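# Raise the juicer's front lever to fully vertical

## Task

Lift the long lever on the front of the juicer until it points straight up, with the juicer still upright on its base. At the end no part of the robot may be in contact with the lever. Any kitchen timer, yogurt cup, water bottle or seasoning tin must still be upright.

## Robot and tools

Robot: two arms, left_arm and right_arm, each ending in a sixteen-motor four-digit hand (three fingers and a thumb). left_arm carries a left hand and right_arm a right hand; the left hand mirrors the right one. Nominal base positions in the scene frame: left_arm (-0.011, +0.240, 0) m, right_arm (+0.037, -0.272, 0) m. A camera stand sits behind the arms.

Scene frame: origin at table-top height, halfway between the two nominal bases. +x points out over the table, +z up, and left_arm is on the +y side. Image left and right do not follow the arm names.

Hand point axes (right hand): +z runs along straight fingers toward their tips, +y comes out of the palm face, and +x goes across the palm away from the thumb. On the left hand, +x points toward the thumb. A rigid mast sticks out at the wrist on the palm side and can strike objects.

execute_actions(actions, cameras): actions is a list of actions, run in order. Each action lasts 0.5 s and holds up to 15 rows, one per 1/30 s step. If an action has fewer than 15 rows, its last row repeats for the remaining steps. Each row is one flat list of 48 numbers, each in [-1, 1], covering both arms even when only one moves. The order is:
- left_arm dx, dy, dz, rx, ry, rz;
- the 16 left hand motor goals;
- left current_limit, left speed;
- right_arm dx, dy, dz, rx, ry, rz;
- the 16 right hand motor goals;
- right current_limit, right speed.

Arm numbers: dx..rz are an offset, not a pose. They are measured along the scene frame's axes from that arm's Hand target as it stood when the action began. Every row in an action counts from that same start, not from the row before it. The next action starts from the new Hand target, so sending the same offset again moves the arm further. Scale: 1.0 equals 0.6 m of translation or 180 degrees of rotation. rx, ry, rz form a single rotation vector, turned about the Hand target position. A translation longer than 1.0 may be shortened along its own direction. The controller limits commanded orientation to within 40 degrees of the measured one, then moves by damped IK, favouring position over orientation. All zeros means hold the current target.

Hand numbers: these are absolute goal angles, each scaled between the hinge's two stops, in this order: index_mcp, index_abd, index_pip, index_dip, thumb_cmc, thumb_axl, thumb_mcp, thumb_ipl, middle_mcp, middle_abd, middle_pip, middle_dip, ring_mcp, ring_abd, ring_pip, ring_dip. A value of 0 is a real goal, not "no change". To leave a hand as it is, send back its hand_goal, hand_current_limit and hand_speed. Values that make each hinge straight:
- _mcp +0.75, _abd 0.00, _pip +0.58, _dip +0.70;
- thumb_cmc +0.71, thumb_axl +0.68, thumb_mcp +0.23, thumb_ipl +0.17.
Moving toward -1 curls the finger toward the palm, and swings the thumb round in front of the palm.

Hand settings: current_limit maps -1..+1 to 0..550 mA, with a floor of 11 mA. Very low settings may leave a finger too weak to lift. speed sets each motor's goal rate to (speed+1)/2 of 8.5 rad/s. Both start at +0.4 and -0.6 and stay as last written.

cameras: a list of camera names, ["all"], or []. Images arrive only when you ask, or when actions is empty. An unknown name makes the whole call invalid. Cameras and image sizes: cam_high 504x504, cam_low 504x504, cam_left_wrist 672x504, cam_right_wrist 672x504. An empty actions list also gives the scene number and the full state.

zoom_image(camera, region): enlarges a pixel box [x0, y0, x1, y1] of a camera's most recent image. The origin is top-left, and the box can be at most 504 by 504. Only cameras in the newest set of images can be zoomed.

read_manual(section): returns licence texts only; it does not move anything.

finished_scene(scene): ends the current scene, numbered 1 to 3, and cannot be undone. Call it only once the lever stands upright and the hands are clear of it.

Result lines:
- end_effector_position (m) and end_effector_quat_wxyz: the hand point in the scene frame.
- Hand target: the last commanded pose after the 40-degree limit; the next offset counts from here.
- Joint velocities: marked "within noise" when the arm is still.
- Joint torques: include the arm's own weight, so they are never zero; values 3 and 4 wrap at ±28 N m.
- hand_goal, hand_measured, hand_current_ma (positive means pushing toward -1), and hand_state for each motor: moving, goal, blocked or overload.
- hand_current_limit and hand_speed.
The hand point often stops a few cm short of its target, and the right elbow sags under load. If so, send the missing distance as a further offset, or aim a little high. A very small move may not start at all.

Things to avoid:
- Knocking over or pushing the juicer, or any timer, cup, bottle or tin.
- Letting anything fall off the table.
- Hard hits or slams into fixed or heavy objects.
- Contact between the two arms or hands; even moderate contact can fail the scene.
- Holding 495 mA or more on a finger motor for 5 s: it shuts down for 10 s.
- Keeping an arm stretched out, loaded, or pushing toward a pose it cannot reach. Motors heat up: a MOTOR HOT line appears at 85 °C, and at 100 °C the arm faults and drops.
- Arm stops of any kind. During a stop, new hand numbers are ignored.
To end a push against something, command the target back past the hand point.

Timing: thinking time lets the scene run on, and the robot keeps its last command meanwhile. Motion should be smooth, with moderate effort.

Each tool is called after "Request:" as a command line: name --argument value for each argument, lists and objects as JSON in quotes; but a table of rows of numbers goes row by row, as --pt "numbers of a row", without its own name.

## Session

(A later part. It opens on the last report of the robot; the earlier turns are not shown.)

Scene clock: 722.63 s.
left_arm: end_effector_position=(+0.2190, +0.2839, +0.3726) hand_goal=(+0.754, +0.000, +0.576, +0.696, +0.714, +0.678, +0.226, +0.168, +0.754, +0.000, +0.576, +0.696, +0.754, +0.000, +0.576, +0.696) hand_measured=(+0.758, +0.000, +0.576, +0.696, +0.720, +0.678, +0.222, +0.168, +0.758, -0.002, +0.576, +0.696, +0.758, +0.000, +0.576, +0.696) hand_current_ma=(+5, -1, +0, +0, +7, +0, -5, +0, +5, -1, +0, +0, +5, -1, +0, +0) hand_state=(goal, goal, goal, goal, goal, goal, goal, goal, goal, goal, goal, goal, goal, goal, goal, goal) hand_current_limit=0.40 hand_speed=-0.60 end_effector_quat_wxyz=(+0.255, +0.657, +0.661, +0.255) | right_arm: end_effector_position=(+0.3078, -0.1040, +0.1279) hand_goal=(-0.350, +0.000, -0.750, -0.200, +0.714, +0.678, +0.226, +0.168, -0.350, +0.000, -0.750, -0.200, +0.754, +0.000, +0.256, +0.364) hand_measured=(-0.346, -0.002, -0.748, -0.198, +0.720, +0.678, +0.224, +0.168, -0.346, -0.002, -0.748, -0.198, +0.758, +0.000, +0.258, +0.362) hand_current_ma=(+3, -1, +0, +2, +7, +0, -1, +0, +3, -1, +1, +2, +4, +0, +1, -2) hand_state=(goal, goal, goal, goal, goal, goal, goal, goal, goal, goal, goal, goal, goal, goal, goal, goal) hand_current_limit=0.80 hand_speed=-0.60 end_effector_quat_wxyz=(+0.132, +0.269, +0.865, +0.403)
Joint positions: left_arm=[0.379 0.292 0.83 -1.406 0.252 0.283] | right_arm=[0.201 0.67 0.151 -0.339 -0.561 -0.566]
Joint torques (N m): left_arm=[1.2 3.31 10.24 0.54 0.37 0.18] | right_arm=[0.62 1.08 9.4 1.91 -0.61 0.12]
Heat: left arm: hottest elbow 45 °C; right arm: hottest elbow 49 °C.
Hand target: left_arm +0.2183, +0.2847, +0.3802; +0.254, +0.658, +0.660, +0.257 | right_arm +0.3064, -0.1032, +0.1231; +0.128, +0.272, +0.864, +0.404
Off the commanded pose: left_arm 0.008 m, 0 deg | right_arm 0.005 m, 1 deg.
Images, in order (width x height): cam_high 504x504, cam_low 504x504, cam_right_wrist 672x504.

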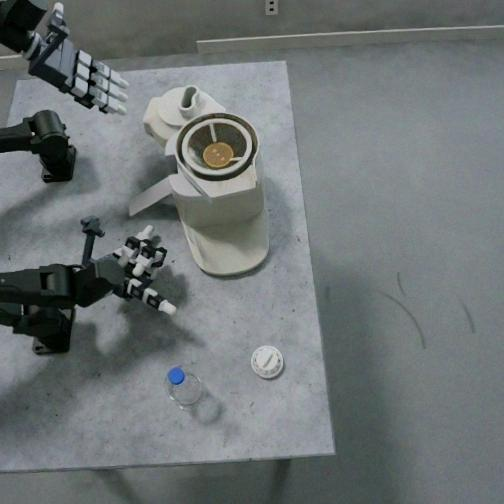

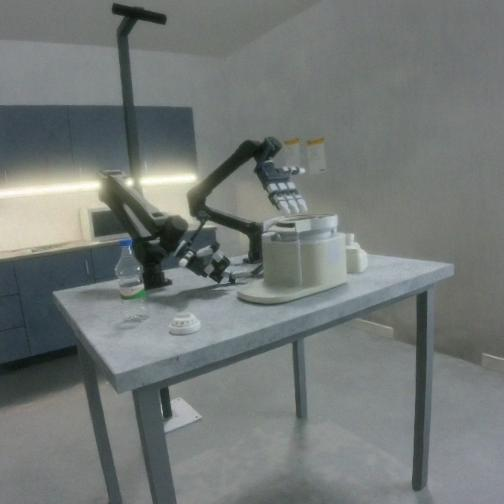

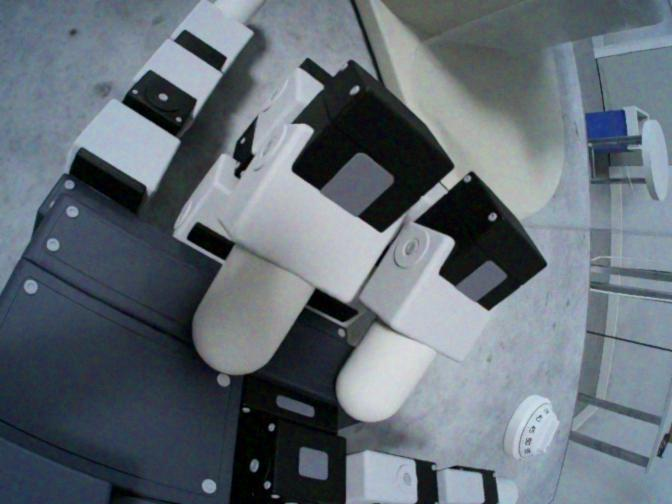

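Request:
execute_actions --actions '[[[0,0,0,0,0,0,0.754,0,0.576,0.696,0.714,0.678,0.226,0.168,0.754,0,0.576,0.696,0.754,0,0.576,0.696,0.4,-0.6,0.02,0.06,-0.006,0,0,0,-0.35,0,-0.75,-0.2,0.714,0.678,0.226,0.168,-0.35,0,-0.75,-0.2,0.754,0,0.255,0.363,0.8,-0.6]]]' --cameras '["cam_high","cam_low","cam_right_wrist"]'

Request:
zoom_image --camera "cam_high" --region '[110, 150, 210, 250]'

Request:
zoom_image --camera "cam_low" --region '[210, 220, 290, 300]'

Scene clock: 733.03 s.
left_arm: end_effector_position=(+0.2190, +0.2839, +0.3726) hand_goal=(+0.754, +0.000, +0.576, +0.696, +0.714, +0.678, +0.226, +0.168, +0.754, +0.000, +0.576, +0.696, +0.754, +0.000, +0.576, +0.696) hand_measured=(+0.758, +0.000, +0.576, +0.696, +0.720, +0.678, +0.222, +0.168, +0.758, -0.002, +0.576, +0.696, +0.758, +0.000, +0.576, +0.696) hand_current_ma=(+5, -1, +0, +0, +7, +0, -5, +0, +5, -1, +0, +0, +5, -1, +0, +0) hand_state=(goal, goal, goal, goal, goal, goal, goal, goal, goal, goal, goal, goal, goal, goal, goal, goal) hand_current_limit=0.40 hand_speed=-0.60 end_effector_quat_wxyz=(+0.255, +0.657, +0.661, +0.255) | right_arm: end_effector_position=(+0.3160, -0.0699, +0.1228) hand_goal=(-0.350, +0.000, -0.750, -0.200, +0.714, +0.678, +0.226, +0.168, -0.350, +0.000, -0.750, -0.200, +0.754, +0.000, +0.256, +0.364) hand_measured=(-0.346, -0.002, -0.748, -0.198, +0.720, +0.678, +0.224, +0.168, -0.346, -0.002, -0.748, -0.198, +0.746, +0.002, +0.246, +0.362) hand_current_ma=(+3, -1, +0, +2, +7, +0, -1, +0, +3, -1, +1, +2, -11, +1, -13, -2) hand_state=(goal, goal, goal, goal, goal, goal, goal, goal, goal, goal, goal, goal, goal, goal, goal, goal) hand_current_limit=0.80 hand_speed=-0.60 end_effector_quat_wxyz=(+0.129, +0.270, +0.862, +0.409)
Joint positions: left_arm=[0.379 0.292 0.83 -1.406 0.252 0.283] | right_arm=[0.392 0.806 0.151 -0.118 -0.44 -0.396]
Joint torques (N m): left_arm=[1.2 3.31 10.24 0.53 0.37 0.18] | right_arm=[0.97 1.2 10.35 1.57 0.14 0.05]
Heat: left arm: hottest elbow 45 °C; right arm: hottest elbow 49 °C.
Hand target: left_arm +0.2183, +0.2847, +0.3802; +0.254, +0.658, +0.660, +0.257 | right_arm +0.3184, -0.0672, +0.1194; +0.128, +0.273, +0.864, +0.404
Off the commanded pose: left_arm 0.008 m, 0 deg | right_arm 0.005 m, 1 deg.
Images, in order (width x height): cam_high 504x504, cam_low 504x504, cam_right_wrist 672x504.

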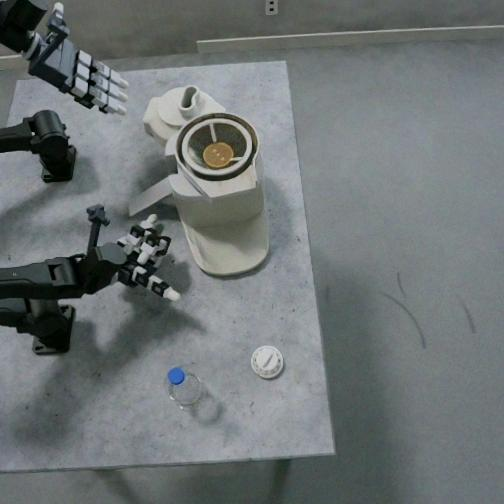

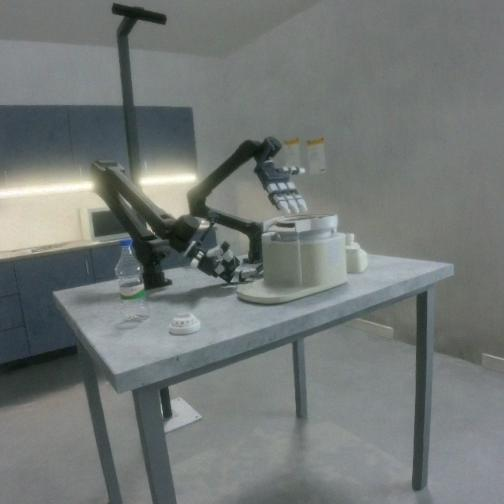

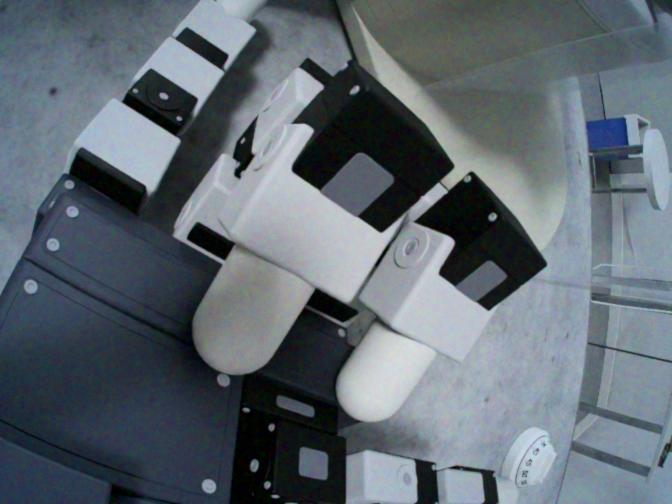

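Scaled by 5.040 from the camera's 504x504 image, which has a finer 720x720 frame.

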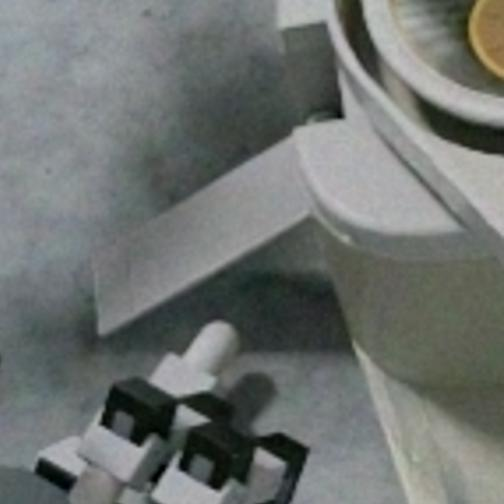

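Scaled by 6.300 from the camera's 504x504 image, which has a finer 720x720 frame.

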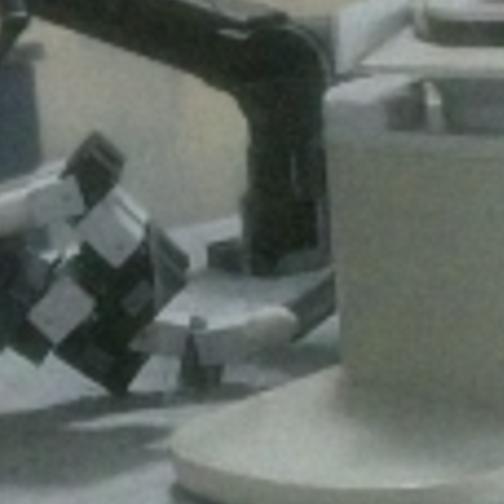

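Request:
execute_actions --actions '[[[0,0,0,0,0,0,0.754,0,0.576,0.696,0.714,0.678,0.226,0.168,0.754,0,0.576,0.696,0.754,0,0.576,0.696,0.4,-0.6,0.022,0.07,-0.003,0,0,0,-0.35,0,-0.75,-0.2,0.714,0.678,0.226,0.168,-0.35,0,-0.75,-0.2,0.754,0,0.255,0.363,0.8,-0.6]]]' --cameras '["cam_high","cam_low","cam_right_wrist"]'

Request:
zoom_image --camera "cam_high" --region '[110, 150, 210, 250]'

Request:
zoom_image --camera "cam_low" --region '[210, 220, 290, 300]'

Scene clock: 740.53 s.
left_arm: end_effector_position=(+0.2190, +0.2839, +0.3726) hand_goal=(+0.754, +0.000, +0.576, +0.696, +0.714, +0.678, +0.226, +0.168, +0.754, +0.000, +0.576, +0.696, +0.754, +0.000, +0.576, +0.696) hand_measured=(+0.758, +0.000, +0.576, +0.696, +0.720, +0.678, +0.222, +0.168, +0.758, -0.002, +0.576, +0.696, +0.758, +0.000, +0.576, +0.696) hand_current_ma=(+5, -1, +0, +0, +7, +0, -5, +0, +5, -1, +0, +0, +5, -1, +0, +0) hand_state=(goal, goal, goal, goal, goal, goal, goal, goal, goal, goal, goal, goal, goal, goal, goal, goal) hand_current_limit=0.40 hand_speed=-0.60 end_effector_quat_wxyz=(+0.255, +0.657, +0.661, +0.255) | right_arm: end_effector_position=(+0.3275, -0.0308, +0.1223) hand_goal=(-0.350, +0.000, -0.750, -0.200, +0.714, +0.678, +0.226, +0.168, -0.350, +0.000, -0.750, -0.200, +0.754, +0.000, +0.256, +0.364) hand_measured=(-0.346, -0.002, -0.748, -0.198, +0.720, +0.678, +0.224, +0.168, -0.346, -0.002, -0.748, -0.198, +0.750, +0.004, +0.246, +0.362) hand_current_ma=(+3, -1, +0, +2, +7, +0, -1, +0, +3, -1, +1, +2, -4, +3, -13, -2) hand_state=(goal, goal, goal, goal, goal, goal, goal, goal, goal, goal, goal, goal, goal, goal, goal, goal) hand_current_limit=0.80 hand_speed=-0.60 end_effector_quat_wxyz=(+0.130, +0.271, +0.859, +0.413)
Joint positions: left_arm=[0.379 0.292 0.83 -1.406 0.252 0.283] | right_arm=[0.562 0.972 0.192 0.063 -0.317 -0.265]
Joint torques (N m): left_arm=[1.2 3.31 10.22 0.54 0.37 0.19] | right_arm=[1.2 0.85 10.73 1.39 0.36 0]
Heat: left arm: hottest elbow 45 °C; right arm: hottest elbow 49 °C.
Hand target: left_arm +0.2183, +0.2847, +0.3802; +0.254, +0.658, +0.660, +0.257 | right_arm +0.3315, -0.0251, +0.1177; +0.127, +0.272, +0.864, +0.404
Off the commanded pose: left_arm 0.008 m, 0 deg | right_arm 0.008 m, 1 deg.
Images, in order (width x height): cam_high 504x504, cam_low 504x504, cam_right_wrist 672x504.

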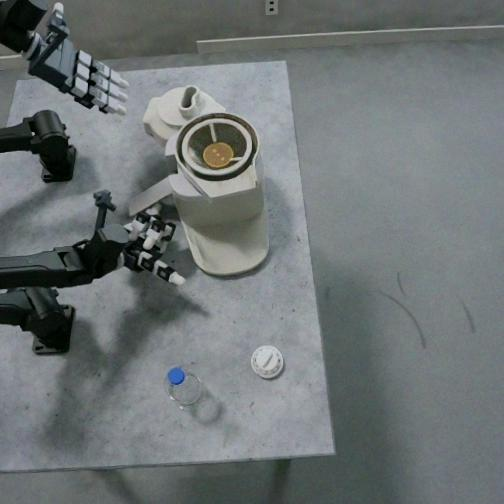

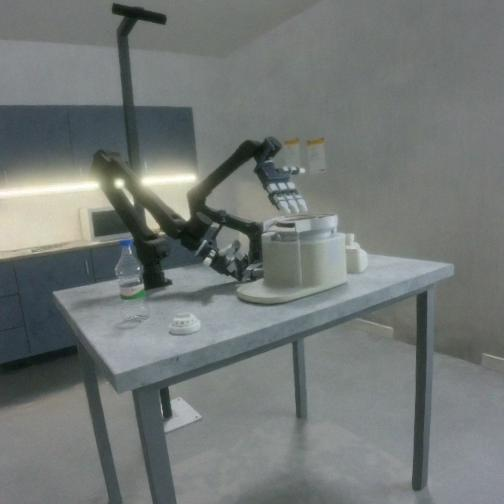

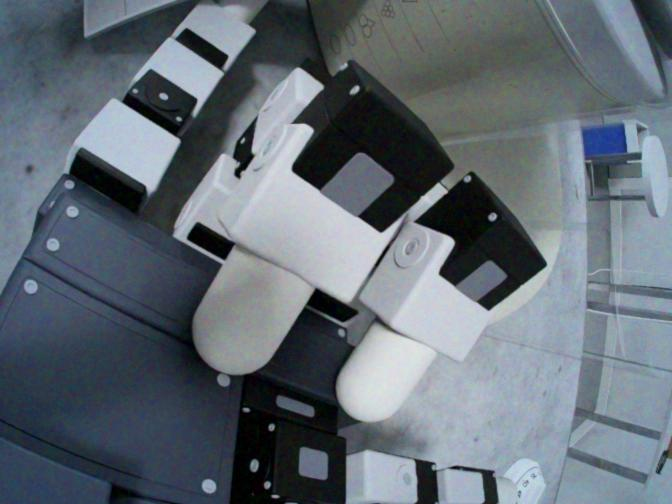

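Scaled by 5.040 from the camera's 504x504 image, which has a finer 720x720 frame.

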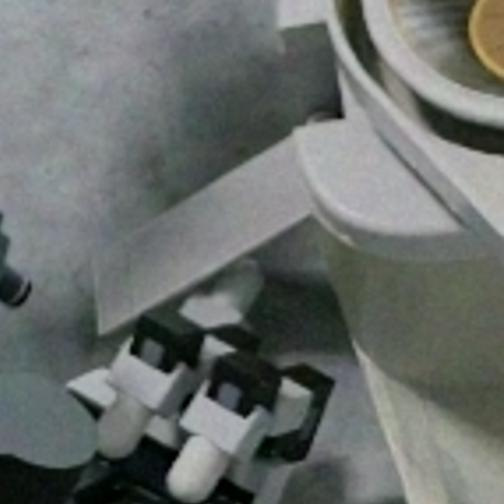

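Scaled by 6.300 from the camera's 504x504 image, which has a finer 720x720 frame.

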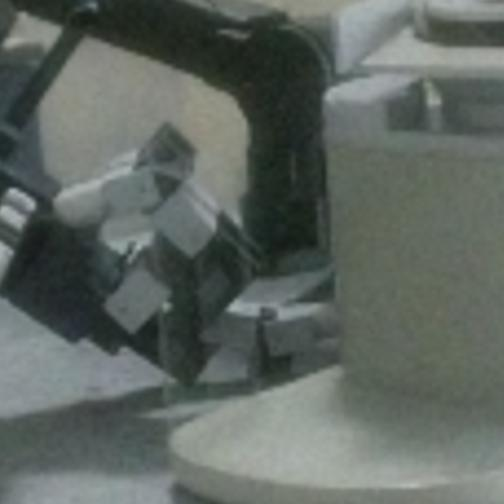

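Request:
execute_actions --actions '[[[0,0,0,0,0,0,0.754,0,0.576,0.696,0.714,0.678,0.226,0.168,0.754,0,0.576,0.696,0.754,0,0.576,0.696,0.4,-0.6,-0.025,0.008,0.04,0,0,0,-0.35,0,-0.75,-0.2,0.714,0.678,0.226,0.168,-0.35,0,-0.75,-0.2,0.754,0,0.255,0.363,0.8,-0.6]],[[0,0,0,0,0,0,0.754,0,0.576,0.696,0.714,0.678,0.226,0.168,0.754,0,0.576,0.696,0.754,0,0.576,0.696,0.4,-0.6,-0.025,0,0.04,0,0,0,-0.35,0,-0.75,-0.2,0.714,0.678,0.226,0.168,-0.35,0,-0.75,-0.2,0.754,0,0.255,0.363,0.8,-0.6]]]' --cameras '["cam_high","cam_low","cam_right_wrist"]'

Request:
zoom_image --camera "cam_high" --region '[110, 150, 210, 250]'

Request:
zoom_image --camera "cam_low" --region '[210, 220, 290, 300]'

Scene clock: 768.63 s.
left_arm: end_effector_position=(+0.2190, +0.2839, +0.3726) hand_goal=(+0.754, +0.000, +0.576, +0.696, +0.714, +0.678, +0.226, +0.168, +0.754, +0.000, +0.576, +0.696, +0.754, +0.000, +0.576, +0.696) hand_measured=(+0.758, +0.000, +0.576, +0.696, +0.720, +0.678, +0.222, +0.168, +0.758, -0.002, +0.576, +0.696, +0.758, +0.000, +0.576, +0.696) hand_current_ma=(+5, -1, +0, +0, +7, +0, -5, +0, +5, -1, +0, +0, +5, -1, +0, +0) hand_state=(goal, goal, goal, goal, goal, goal, goal, goal, goal, goal, goal, goal, goal, goal, goal, goal) hand_current_limit=0.40 hand_speed=-0.60 end_effector_quat_wxyz=(+0.255, +0.657, +0.661, +0.255) | right_arm: end_effector_position=(+0.2908, -0.0328, +0.1334) hand_goal=(-0.350, +0.000, -0.750, -0.200, +0.714, +0.678, +0.226, +0.168, -0.350, +0.000, -0.750, -0.200, +0.754, +0.000, +0.256, +0.364) hand_measured=(-0.346, -0.002, -0.748, -0.198, +0.720, +0.678, +0.224, +0.168, -0.346, -0.002, -0.748, -0.198, +0.764, +0.004, +0.260, +0.364) hand_current_ma=(+3, -1, +0, +2, +7, +0, -1, +0, +3, -1, +1, +2, +12, +4, +3, +0) hand_state=(goal, goal, goal, goal, goal, goal, goal, goal, goal, goal, goal, goal, goal, goal, goal, goal) hand_current_limit=0.80 hand_speed=-0.60 end_effector_quat_wxyz=(+0.119, +0.277, +0.874, +0.382)
Joint positions: left_arm=[0.379 0.292 0.83 -1.406 0.252 0.283] | right_arm=[0.677 0.706 0.194 -0.258 -0.217 -0.201]
Joint torques (N m): left_arm=[1.2 3.31 10.24 0.53 0.37 0.18] | right_arm=[0.91 -0.79 15.69 1.28 -0.28 0.17]
Heat: left arm: hottest elbow 46 °C; right arm: hottest elbow 48 °C.
Hand target: left_arm +0.2183, +0.2847, +0.3802; +0.254, +0.658, +0.660, +0.257 | right_arm +0.3016, -0.0203, +0.1656; +0.127, +0.272, +0.864, +0.404
Off the commanded pose: left_arm 0.008 m, 0 deg | right_arm 0.036 m, 3 deg.
Images, in order (width x height): cam_high 504x504, cam_low 504x504, cam_right_wrist 672x504.

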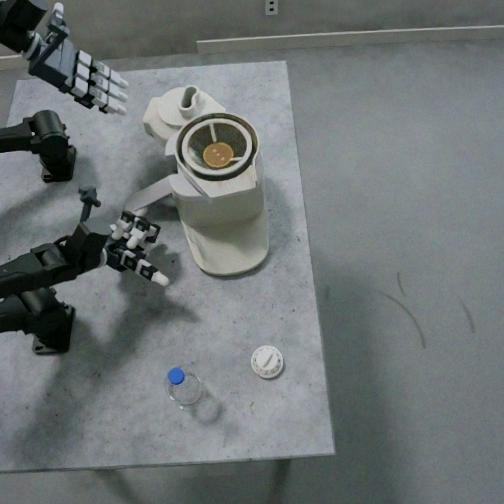

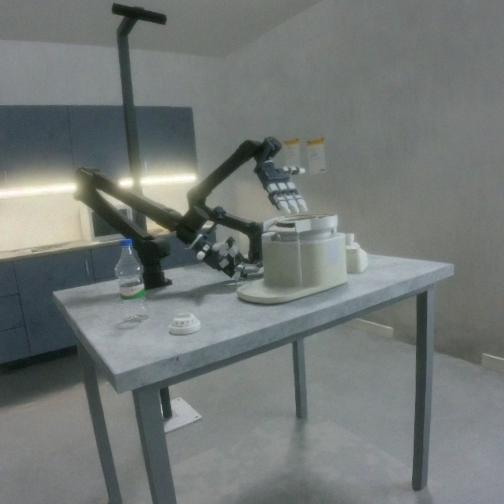

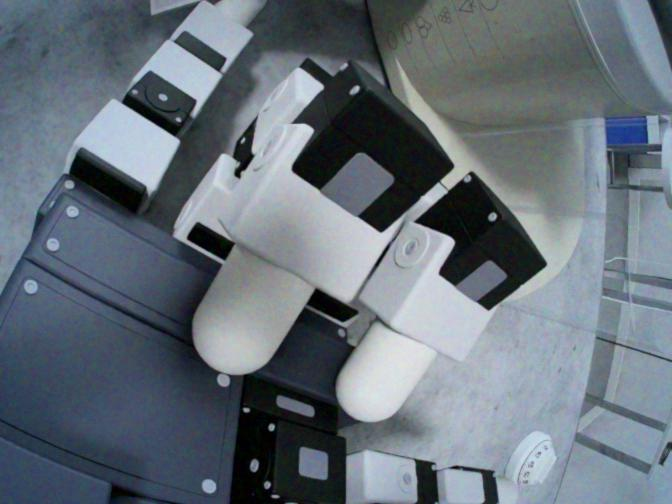

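Scaled by 5.040 from the camera's 504x504 image, which has a finer 720x720 frame.

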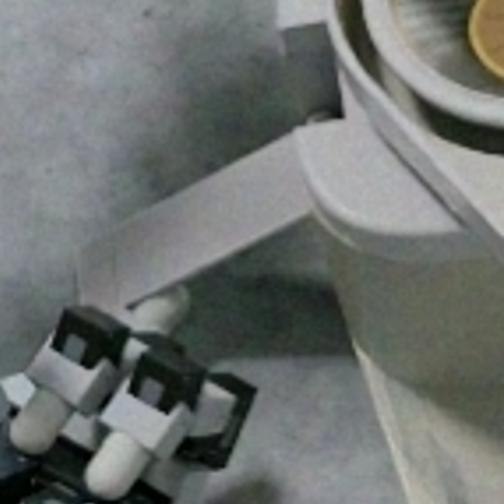

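Scaled by 6.300 from the camera's 504x504 image, which has a finer 720x720 frame.

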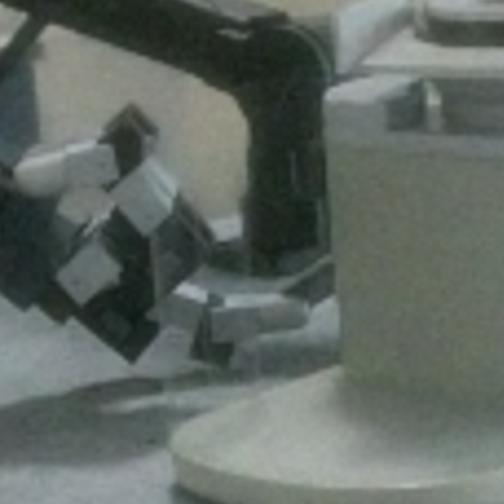

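Request:
execute_actions --actions '[[[0,0,0,0,0,0,0.754,0,0.576,0.696,0.714,0.678,0.226,0.168,0.754,0,0.576,0.696,0.754,0,0.576,0.696,0.4,-0.6,-0.01,0.0,0.04,0,0,0,-0.35,0,-0.75,-0.2,0.714,0.678,0.226,0.168,-0.35,0,-0.75,-0.2,0.754,0,0.255,0.363,0.8,-0.6]],[[0,0,0,0,0,0,0.754,0,0.576,0.696,0.714,0.678,0.226,0.168,0.754,0,0.576,0.696,0.754,0,0.576,0.696,0.4,-0.6,-0.01,0,0.04,0,0,0,-0.35,0,-0.75,-0.2,0.714,0.678,0.226,0.168,-0.35,0,-0.75,-0.2,0.754,0,0.255,0.363,0.8,-0.6]]]' --cameras '["cam_high","cam_low","cam_right_wrist"]'

Request:
zoom_image --camera "cam_high" --region '[110, 150, 210, 250]'

Request:
zoom_image --camera "cam_low" --region '[210, 220, 290, 300]'

Scene clock: 780.80 s.
left_arm: end_effector_position=(+0.2190, +0.2839, +0.3726) hand_goal=(+0.754, +0.000, +0.576, +0.696, +0.714, +0.678, +0.226, +0.168, +0.754, +0.000, +0.576, +0.696, +0.754, +0.000, +0.576, +0.696) hand_measured=(+0.758, +0.000, +0.576, +0.696, +0.720, +0.678, +0.222, +0.168, +0.758, -0.002, +0.576, +0.696, +0.758, +0.000, +0.576, +0.696) hand_current_ma=(+5, -1, +0, +0, +7, +0, -5, +0, +5, -1, +0, +0, +5, -1, +0, +0) hand_state=(goal, goal, goal, goal, goal, goal, goal, goal, goal, goal, goal, goal, goal, goal, goal, goal) hand_current_limit=0.40 hand_speed=-0.60 end_effector_quat_wxyz=(+0.255, +0.657, +0.661, +0.255) | right_arm: end_effector_position=(+0.2796, -0.0329, +0.1701) hand_goal=(-0.350, +0.000, -0.750, -0.200, +0.714, +0.678, +0.226, +0.168, -0.350, +0.000, -0.750, -0.200, +0.754, +0.000, +0.256, +0.364) hand_measured=(-0.346, -0.002, -0.748, -0.198, +0.720, +0.678, +0.224, +0.168, -0.346, -0.002, -0.748, -0.198, +0.772, +0.004, +0.264, +0.364) hand_current_ma=(+3, -1, +0, +2, +7, +0, -1, +0, +3, -1, +1, +2, +31, +3, +8, +0) hand_state=(goal, goal, goal, goal, goal, goal, goal, goal, goal, goal, goal, goal, goal, goal, goal, goal) hand_current_limit=0.80 hand_speed=-0.60 end_effector_quat_wxyz=(+0.116, +0.278, +0.877, +0.376)
Joint positions: left_arm=[0.379 0.292 0.83 -1.406 0.252 0.283] | right_arm=[0.72 0.56 0.272 -0.491 -0.185 -0.172]
Joint torques (N m): left_arm=[1.2 3.31 10.22 0.53 0.37 0.18] | right_arm=[1.14 0.26 17.96 1.13 -0.25 0.14]
Heat: left arm: hottest elbow 46 °C; right arm: hottest elbow 49 °C.
Hand target: left_arm +0.2183, +0.2847, +0.3802; +0.254, +0.658, +0.660, +0.257 | right_arm +0.2896, -0.0204, +0.2136; +0.127, +0.272, +0.864, +0.404
Off the commanded pose: left_arm 0.008 m, 0 deg | right_arm 0.046 m, 4 deg.
Images, in order (width x height): cam_high 504x504, cam_low 504x504, cam_right_wrist 672x504.

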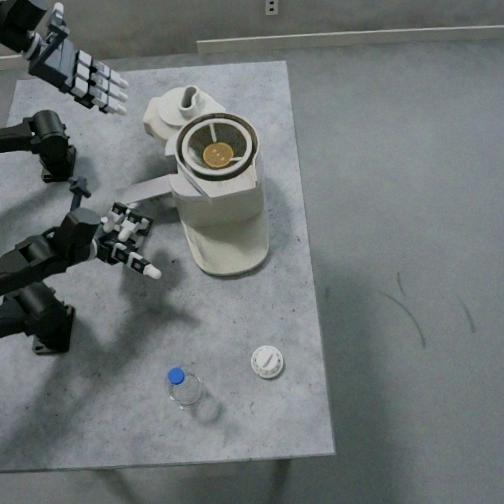

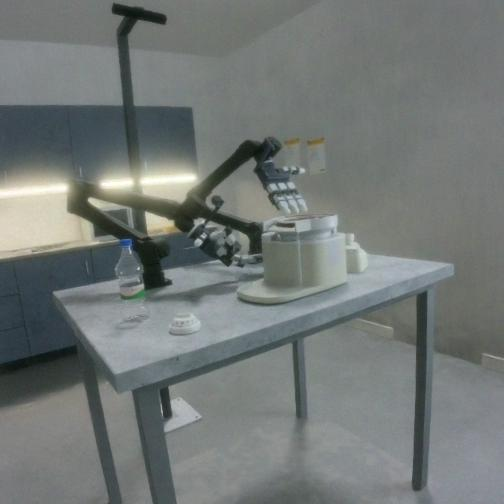

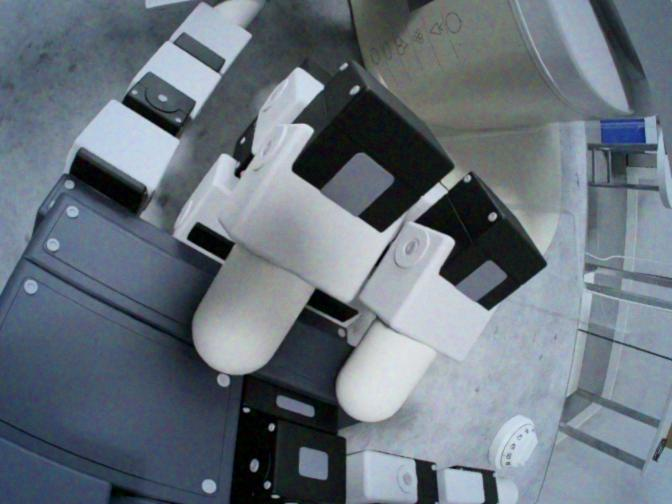

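Scaled by 5.040 from the camera's 504x504 image, which has a finer 720x720 frame.

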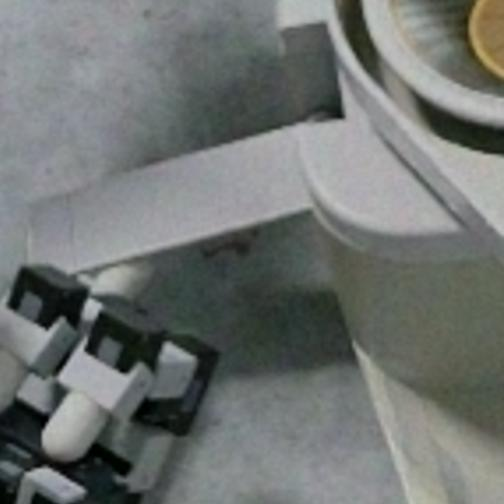

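Scaled by 6.300 from the camera's 504x504 image, which has a finer 720x720 frame.

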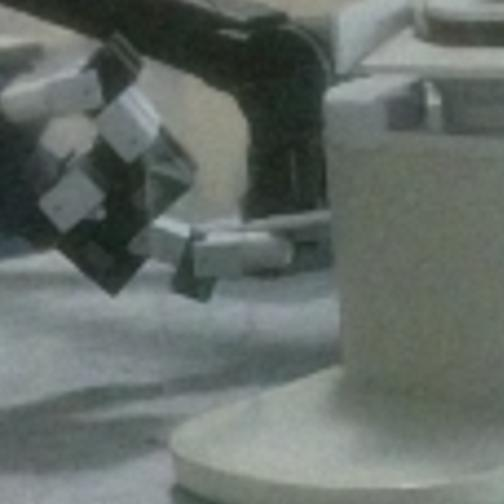

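Request:
execute_actions --actions '[[[0,0,0,0,0,0,0.754,0,0.576,0.696,0.714,0.678,0.226,0.168,0.754,0,0.576,0.696,0.754,0,0.576,0.696,0.4,-0.6,-0.01,0.008,0.067,0,0,0,-0.35,0,-0.75,-0.2,0.714,0.678,0.226,0.168,-0.35,0,-0.75,-0.2,0.754,0,0.255,0.363,0.8,-0.6]],[[0,0,0,0,0,0,0.754,0,0.576,0.696,0.714,0.678,0.226,0.168,0.754,0,0.576,0.696,0.754,0,0.576,0.696,0.4,-0.6,0.01,0,0.067,0,0,0,-0.35,0,-0.75,-0.2,0.714,0.678,0.226,0.168,-0.35,0,-0.75,-0.2,0.754,0,0.255,0.363,0.8,-0.6]]]' --cameras '["cam_high","cam_low","cam_right_wrist"]'

Request:
zoom_image --camera "cam_high" --region '[90, 110, 230, 250]'

Request:
zoom_image --camera "cam_low" --region '[190, 180, 310, 300]'

Scene clock: 794.47 s.
left_arm: end_effector_position=(+0.2190, +0.2839, +0.3726) hand_goal=(+0.754, +0.000, +0.576, +0.696, +0.714, +0.678, +0.226, +0.168, +0.754, +0.000, +0.576, +0.696, +0.754, +0.000, +0.576, +0.696) hand_measured=(+0.758, +0.000, +0.576, +0.696, +0.720, +0.678, +0.222, +0.168, +0.758, -0.002, +0.576, +0.696, +0.758, +0.000, +0.576, +0.696) hand_current_ma=(+5, -1, +0, +0, +7, +0, -5, +0, +5, -1, +0, +0, +5, -1, +0, +0) hand_state=(goal, goal, goal, goal, goal, goal, goal, goal, goal, goal, goal, goal, goal, goal, goal, goal) hand_current_limit=0.40 hand_speed=-0.60 end_effector_quat_wxyz=(+0.255, +0.657, +0.661, +0.255) | right_arm: end_effector_position=(+0.2813, -0.0258, +0.2465) hand_goal=(-0.350, +0.000, -0.750, -0.200, +0.714, +0.678, +0.226, +0.168, -0.350, +0.000, -0.750, -0.200, +0.754, +0.000, +0.256, +0.364) hand_measured=(-0.346, -0.002, -0.748, -0.198, +0.720, +0.678, +0.224, +0.168, -0.346, -0.002, -0.748, -0.198, +0.792, +0.036, +0.272, +0.368) hand_current_ma=(+4, -1, +0, +2, +7, +0, -1, +0, +3, -1, +1, +2, +87, +61, +24, +2) hand_state=(goal, goal, goal, goal, goal, goal, goal, goal, goal, goal, goal, goal, blocked, blocked, goal, goal) hand_current_limit=0.80 hand_speed=-0.60 end_effector_quat_wxyz=(+0.118, +0.280, +0.877, +0.372)
Joint positions: left_arm=[0.379 0.292 0.83 -1.406 0.252 0.283] | right_arm=[0.756 0.525 0.47 -0.725 -0.151 -0.147]
Joint torques (N m): left_arm=[1.14 3.31 10.22 0.53 0.37 0.18] | right_arm=[-0.15 1.26 18.96 1.51 -0.93 0.05]
Heat: left arm: hottest elbow 46 °C; right arm: hottest elbow 52 °C.
Hand target: left_arm +0.2183, +0.2847, +0.3802; +0.254, +0.658, +0.660, +0.257 | right_arm +0.2896, -0.0156, +0.2940; +0.128, +0.273, +0.864, +0.404
Off the commanded pose: left_arm 0.008 m, 0 deg | right_arm 0.049 m, 4 deg.
Images, in order (width x height): cam_high 504x504, cam_low 504x504, cam_right_wrist 672x504.

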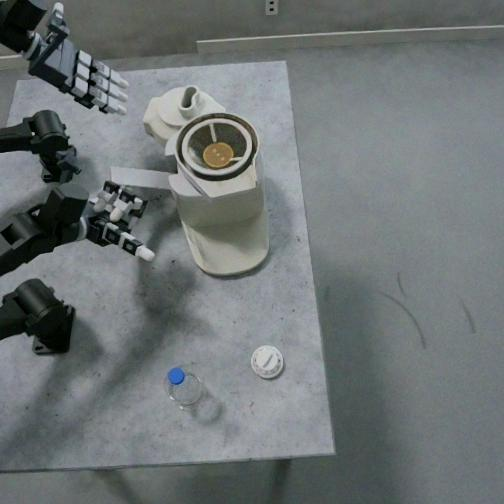

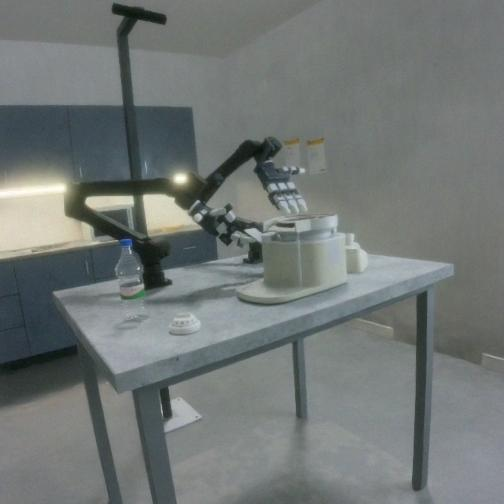

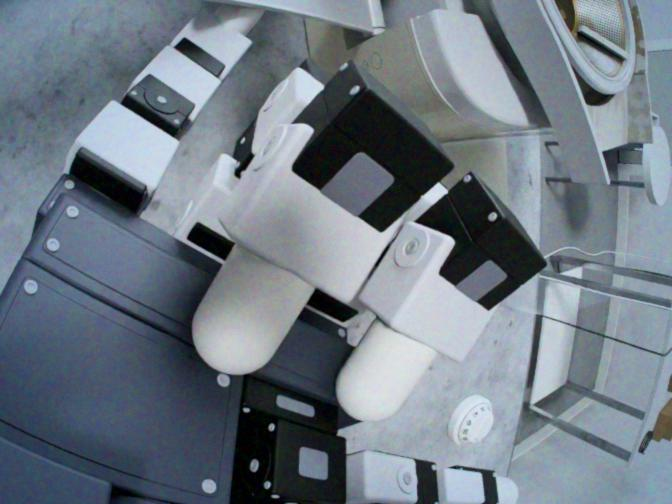

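Scaled by 3.600 from the camera's 504x504 image, which has a finer 720x720 frame.

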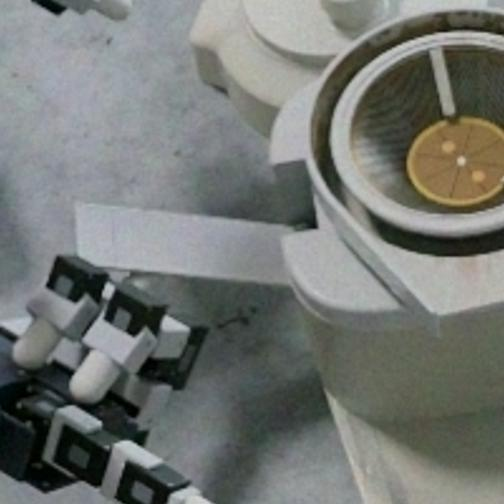

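Scaled by 4.200 from the camera's 504x504 image, which has a finer 720x720 frame.

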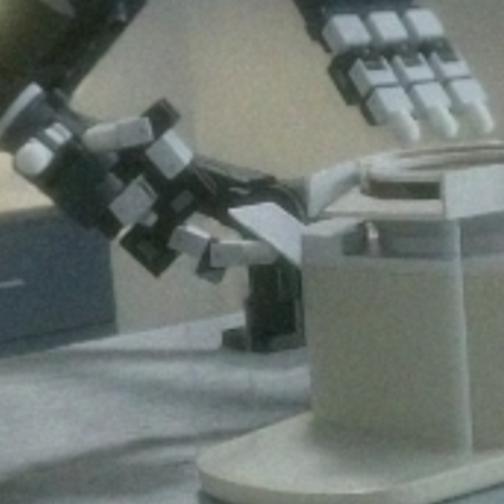

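Request:
execute_actions --actions '[[[0,0,0,0,0,0,0.754,0,0.576,0.696,0.714,0.678,0.226,0.168,0.754,0,0.576,0.696,0.754,0,0.576,0.696,0.4,-0.6,0.035,0.0,0.055,0,0,0,-0.35,0,-0.75,-0.2,0.714,0.678,0.226,0.168,-0.35,0,-0.75,-0.2,0.754,0,0.255,0.363,0.8,-0.6]],[[0,0,0,0,0,0,0.754,0,0.576,0.696,0.714,0.678,0.226,0.168,0.754,0,0.576,0.696,0.754,0,0.576,0.696,0.4,-0.6,0.05,0,0.03,0,0,0,-0.35,0,-0.75,-0.2,0.714,0.678,0.226,0.168,-0.35,0,-0.75,-0.2,0.754,0,0.255,0.363,0.8,-0.6]]]' --cameras '["cam_high","cam_low","cam_right_wrist"]'

Request:
zoom_image --camera "cam_high" --region '[90, 110, 230, 250]'

Request:
zoom_image --camera "cam_low" --region '[190, 180, 310, 300]'

Scene clock: 804.70 s.
left_arm: end_effector_position=(+0.2190, +0.2839, +0.3726) hand_goal=(+0.754, +0.000, +0.576, +0.696, +0.714, +0.678, +0.226, +0.168, +0.754, +0.000, +0.576, +0.696, +0.754, +0.000, +0.576, +0.696) hand_measured=(+0.758, +0.000, +0.576, +0.696, +0.720, +0.678, +0.222, +0.168, +0.758, -0.002, +0.576, +0.696, +0.758, +0.000, +0.576, +0.696) hand_current_ma=(+5, -1, +0, +0, +7, +0, -5, +0, +5, -1, +0, +0, +5, -1, +0, +0) hand_state=(goal, goal, goal, goal, goal, goal, goal, goal, goal, goal, goal, goal, goal, goal, goal, goal) hand_current_limit=0.40 hand_speed=-0.60 end_effector_quat_wxyz=(+0.255, +0.657, +0.661, +0.255) | right_arm: end_effector_position=(+0.3302, -0.0200, +0.3035) hand_goal=(-0.350, +0.000, -0.750, -0.200, +0.714, +0.678, +0.226, +0.168, -0.350, +0.000, -0.750, -0.200, +0.754, +0.000, +0.256, +0.364) hand_measured=(-0.346, -0.002, -0.748, -0.198, +0.720, +0.678, +0.224, +0.168, -0.346, -0.002, -0.748, -0.198, +0.772, -0.002, +0.264, +0.368) hand_current_ma=(+4, -1, +0, +2, +7, +0, -1, +0, +3, -1, +1, +2, +29, -1, +10, +3) hand_state=(goal, goal, goal, goal, goal, goal, goal, goal, goal, goal, goal, goal, goal, goal, goal, goal) hand_current_limit=0.80 hand_speed=-0.60 end_effector_quat_wxyz=(+0.106, +0.284, +0.872, +0.383)
Joint positions: left_arm=[0.379 0.292 0.83 -1.406 0.252 0.283] | right_arm=[0.603 0.681 0.66 -0.772 -0.285 -0.234]
Joint torques (N m): left_arm=[1.14 3.25 10.22 0.54 0.37 0.18] | right_arm=[-0.73 -0.62 18.26 1.32 -0.47 -0.14]
Heat: left arm: hottest elbow 46 °C; right arm: hottest elbow 57 °C.
Hand target: left_arm +0.2183, +0.2847, +0.3802; +0.254, +0.658, +0.660, +0.257 | right_arm +0.3406, -0.0156, +0.3451; +0.128, +0.273, +0.864, +0.404
Off the commanded pose: left_arm 0.008 m, 0 deg | right_arm 0.043 m, 4 deg.
Images, in order (width x height): cam_high 504x504, cam_low 504x504, cam_right_wrist 672x504.

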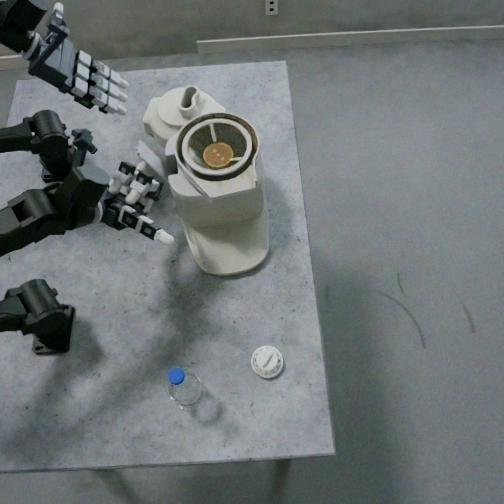

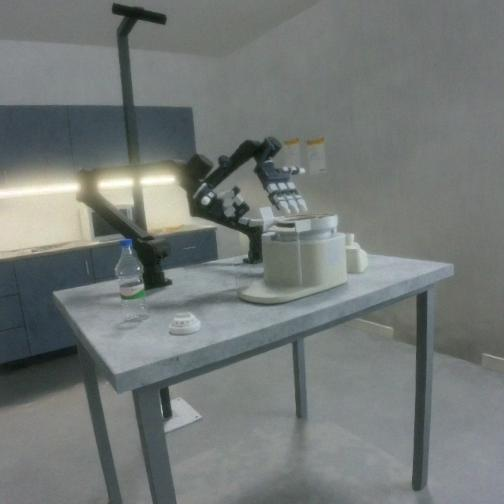

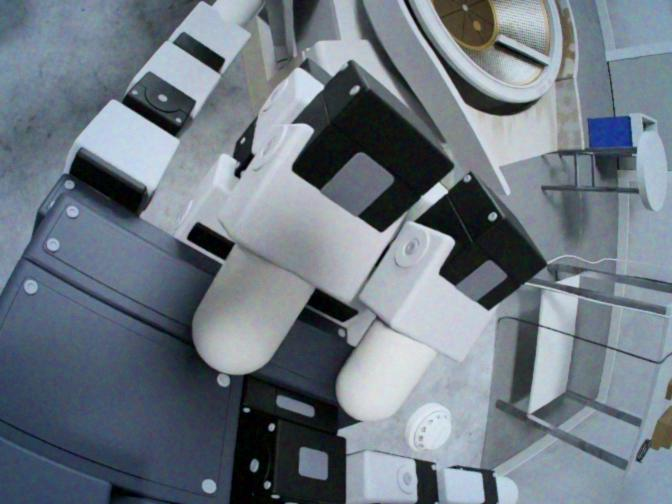

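Scaled by 3.600 from the camera's 504x504 image, which has a finer 720x720 frame.

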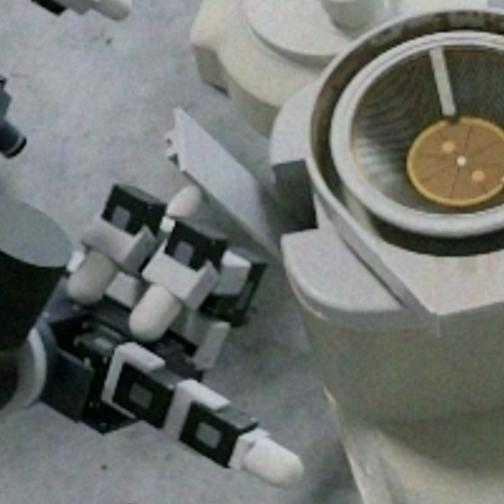

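Scaled by 4.200 from the camera's 504x504 image, which has a finer 720x720 frame.

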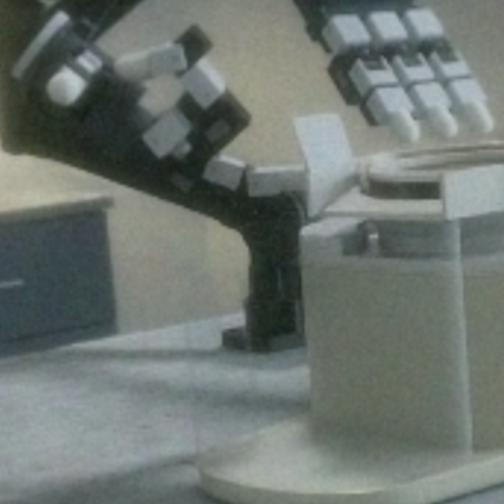

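Request:
execute_actions --actions '[[[0,0,0,0,0,0,0.754,0,0.576,0.696,0.714,0.678,0.226,0.168,0.754,0,0.576,0.696,0.754,0,0.576,0.696,0.4,-0.6,0.035,0.0,0.01,0,0,0,-0.35,0,-0.75,-0.2,0.714,0.678,0.226,0.168,-0.35,0,-0.75,-0.2,0.754,0,0.255,0.363,0.8,-0.6]]]' --cameras '["cam_high","cam_low","cam_right_wrist"]'

Request:
zoom_image --camera "cam_high" --region '[90, 110, 230, 250]'

Request:
zoom_image --camera "cam_low" --region '[190, 180, 310, 300]'

Scene clock: 813.47 s.
left_arm: end_effector_position=(+0.2190, +0.2839, +0.3726) hand_goal=(+0.754, +0.000, +0.576, +0.696, +0.714, +0.678, +0.226, +0.168, +0.754, +0.000, +0.576, +0.696, +0.754, +0.000, +0.576, +0.696) hand_measured=(+0.758, +0.000, +0.576, +0.696, +0.720, +0.678, +0.222, +0.168, +0.758, -0.002, +0.576, +0.696, +0.758, +0.000, +0.576, +0.696) hand_current_ma=(+5, -1, +0, +0, +7, +0, -5, +0, +5, -1, +0, +0, +5, -1, +0, +0) hand_state=(goal, goal, goal, goal, goal, goal, goal, goal, goal, goal, goal, goal, goal, goal, goal, goal) hand_current_limit=0.40 hand_speed=-0.60 end_effector_quat_wxyz=(+0.255, +0.657, +0.661, +0.255) | right_arm: end_effector_position=(+0.3491, -0.0204, +0.3080) hand_goal=(-0.350, +0.000, -0.750, -0.200, +0.714, +0.678, +0.226, +0.168, -0.350, +0.000, -0.750, -0.200, +0.754, +0.000, +0.256, +0.364) hand_measured=(-0.346, -0.002, -0.748, -0.198, +0.720, +0.678, +0.224, +0.168, -0.346, -0.002, -0.748, -0.198, +0.770, -0.002, +0.264, +0.366) hand_current_ma=(+4, -1, +0, +2, +7, +0, -1, +0, +3, -1, +1, +2, +26, -1, +8, +2) hand_state=(goal, goal, goal, goal, goal, goal, goal, goal, goal, goal, goal, goal, goal, goal, goal, goal) hand_current_limit=0.80 hand_speed=-0.60 end_effector_quat_wxyz=(+0.102, +0.286, +0.873, +0.381)
Joint positions: left_arm=[0.379 0.292 0.83 -1.406 0.252 0.283] | right_arm=[0.553 0.739 0.699 -0.772 -0.322 -0.269]
Joint torques (N m): left_arm=[1.14 3.31 10.24 0.53 0.37 0.19] | right_arm=[-0.67 -1.2 18.25 1.62 -0.51 -0.18]
Heat: left arm: hottest elbow 46 °C; right arm: hottest elbow 57 °C.
Hand target: left_arm +0.2183, +0.2847, +0.3802; +0.254, +0.658, +0.660, +0.257 | right_arm +0.3616, -0.0155, +0.3510; +0.127, +0.272, +0.864, +0.404
Off the commanded pose: left_arm 0.008 m, 0 deg | right_arm 0.045 m, 4 deg.
Images, in order (width x height): cam_high 504x504, cam_low 504x504, cam_right_wrist 672x504.

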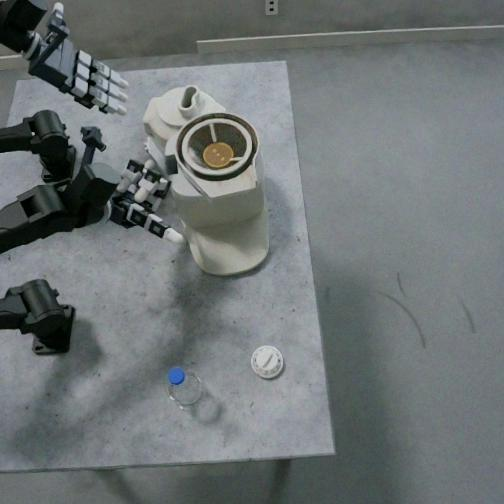

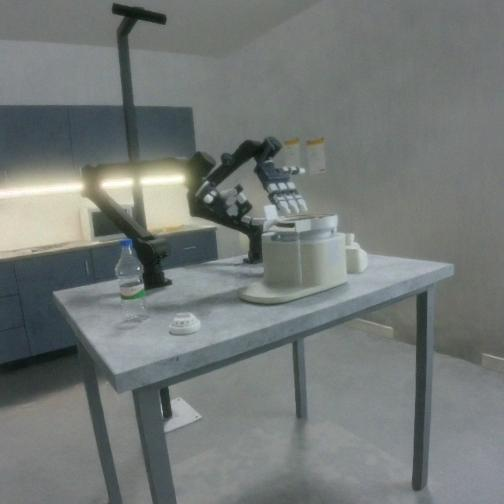

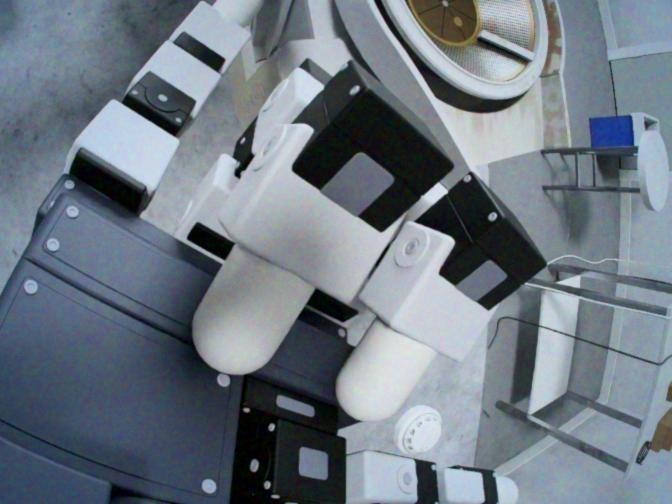

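Scaled by 3.600 from the camera's 504x504 image, which has a finer 720x720 frame.

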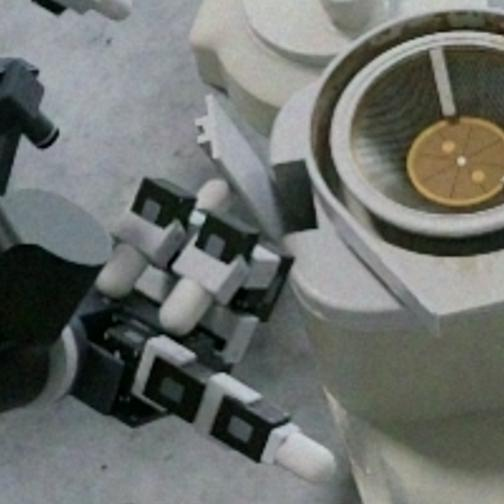

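Scaled by 4.200 from the camera's 504x504 image, which has a finer 720x720 frame.

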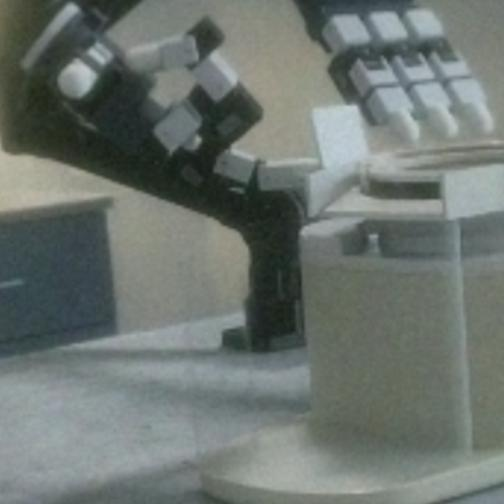

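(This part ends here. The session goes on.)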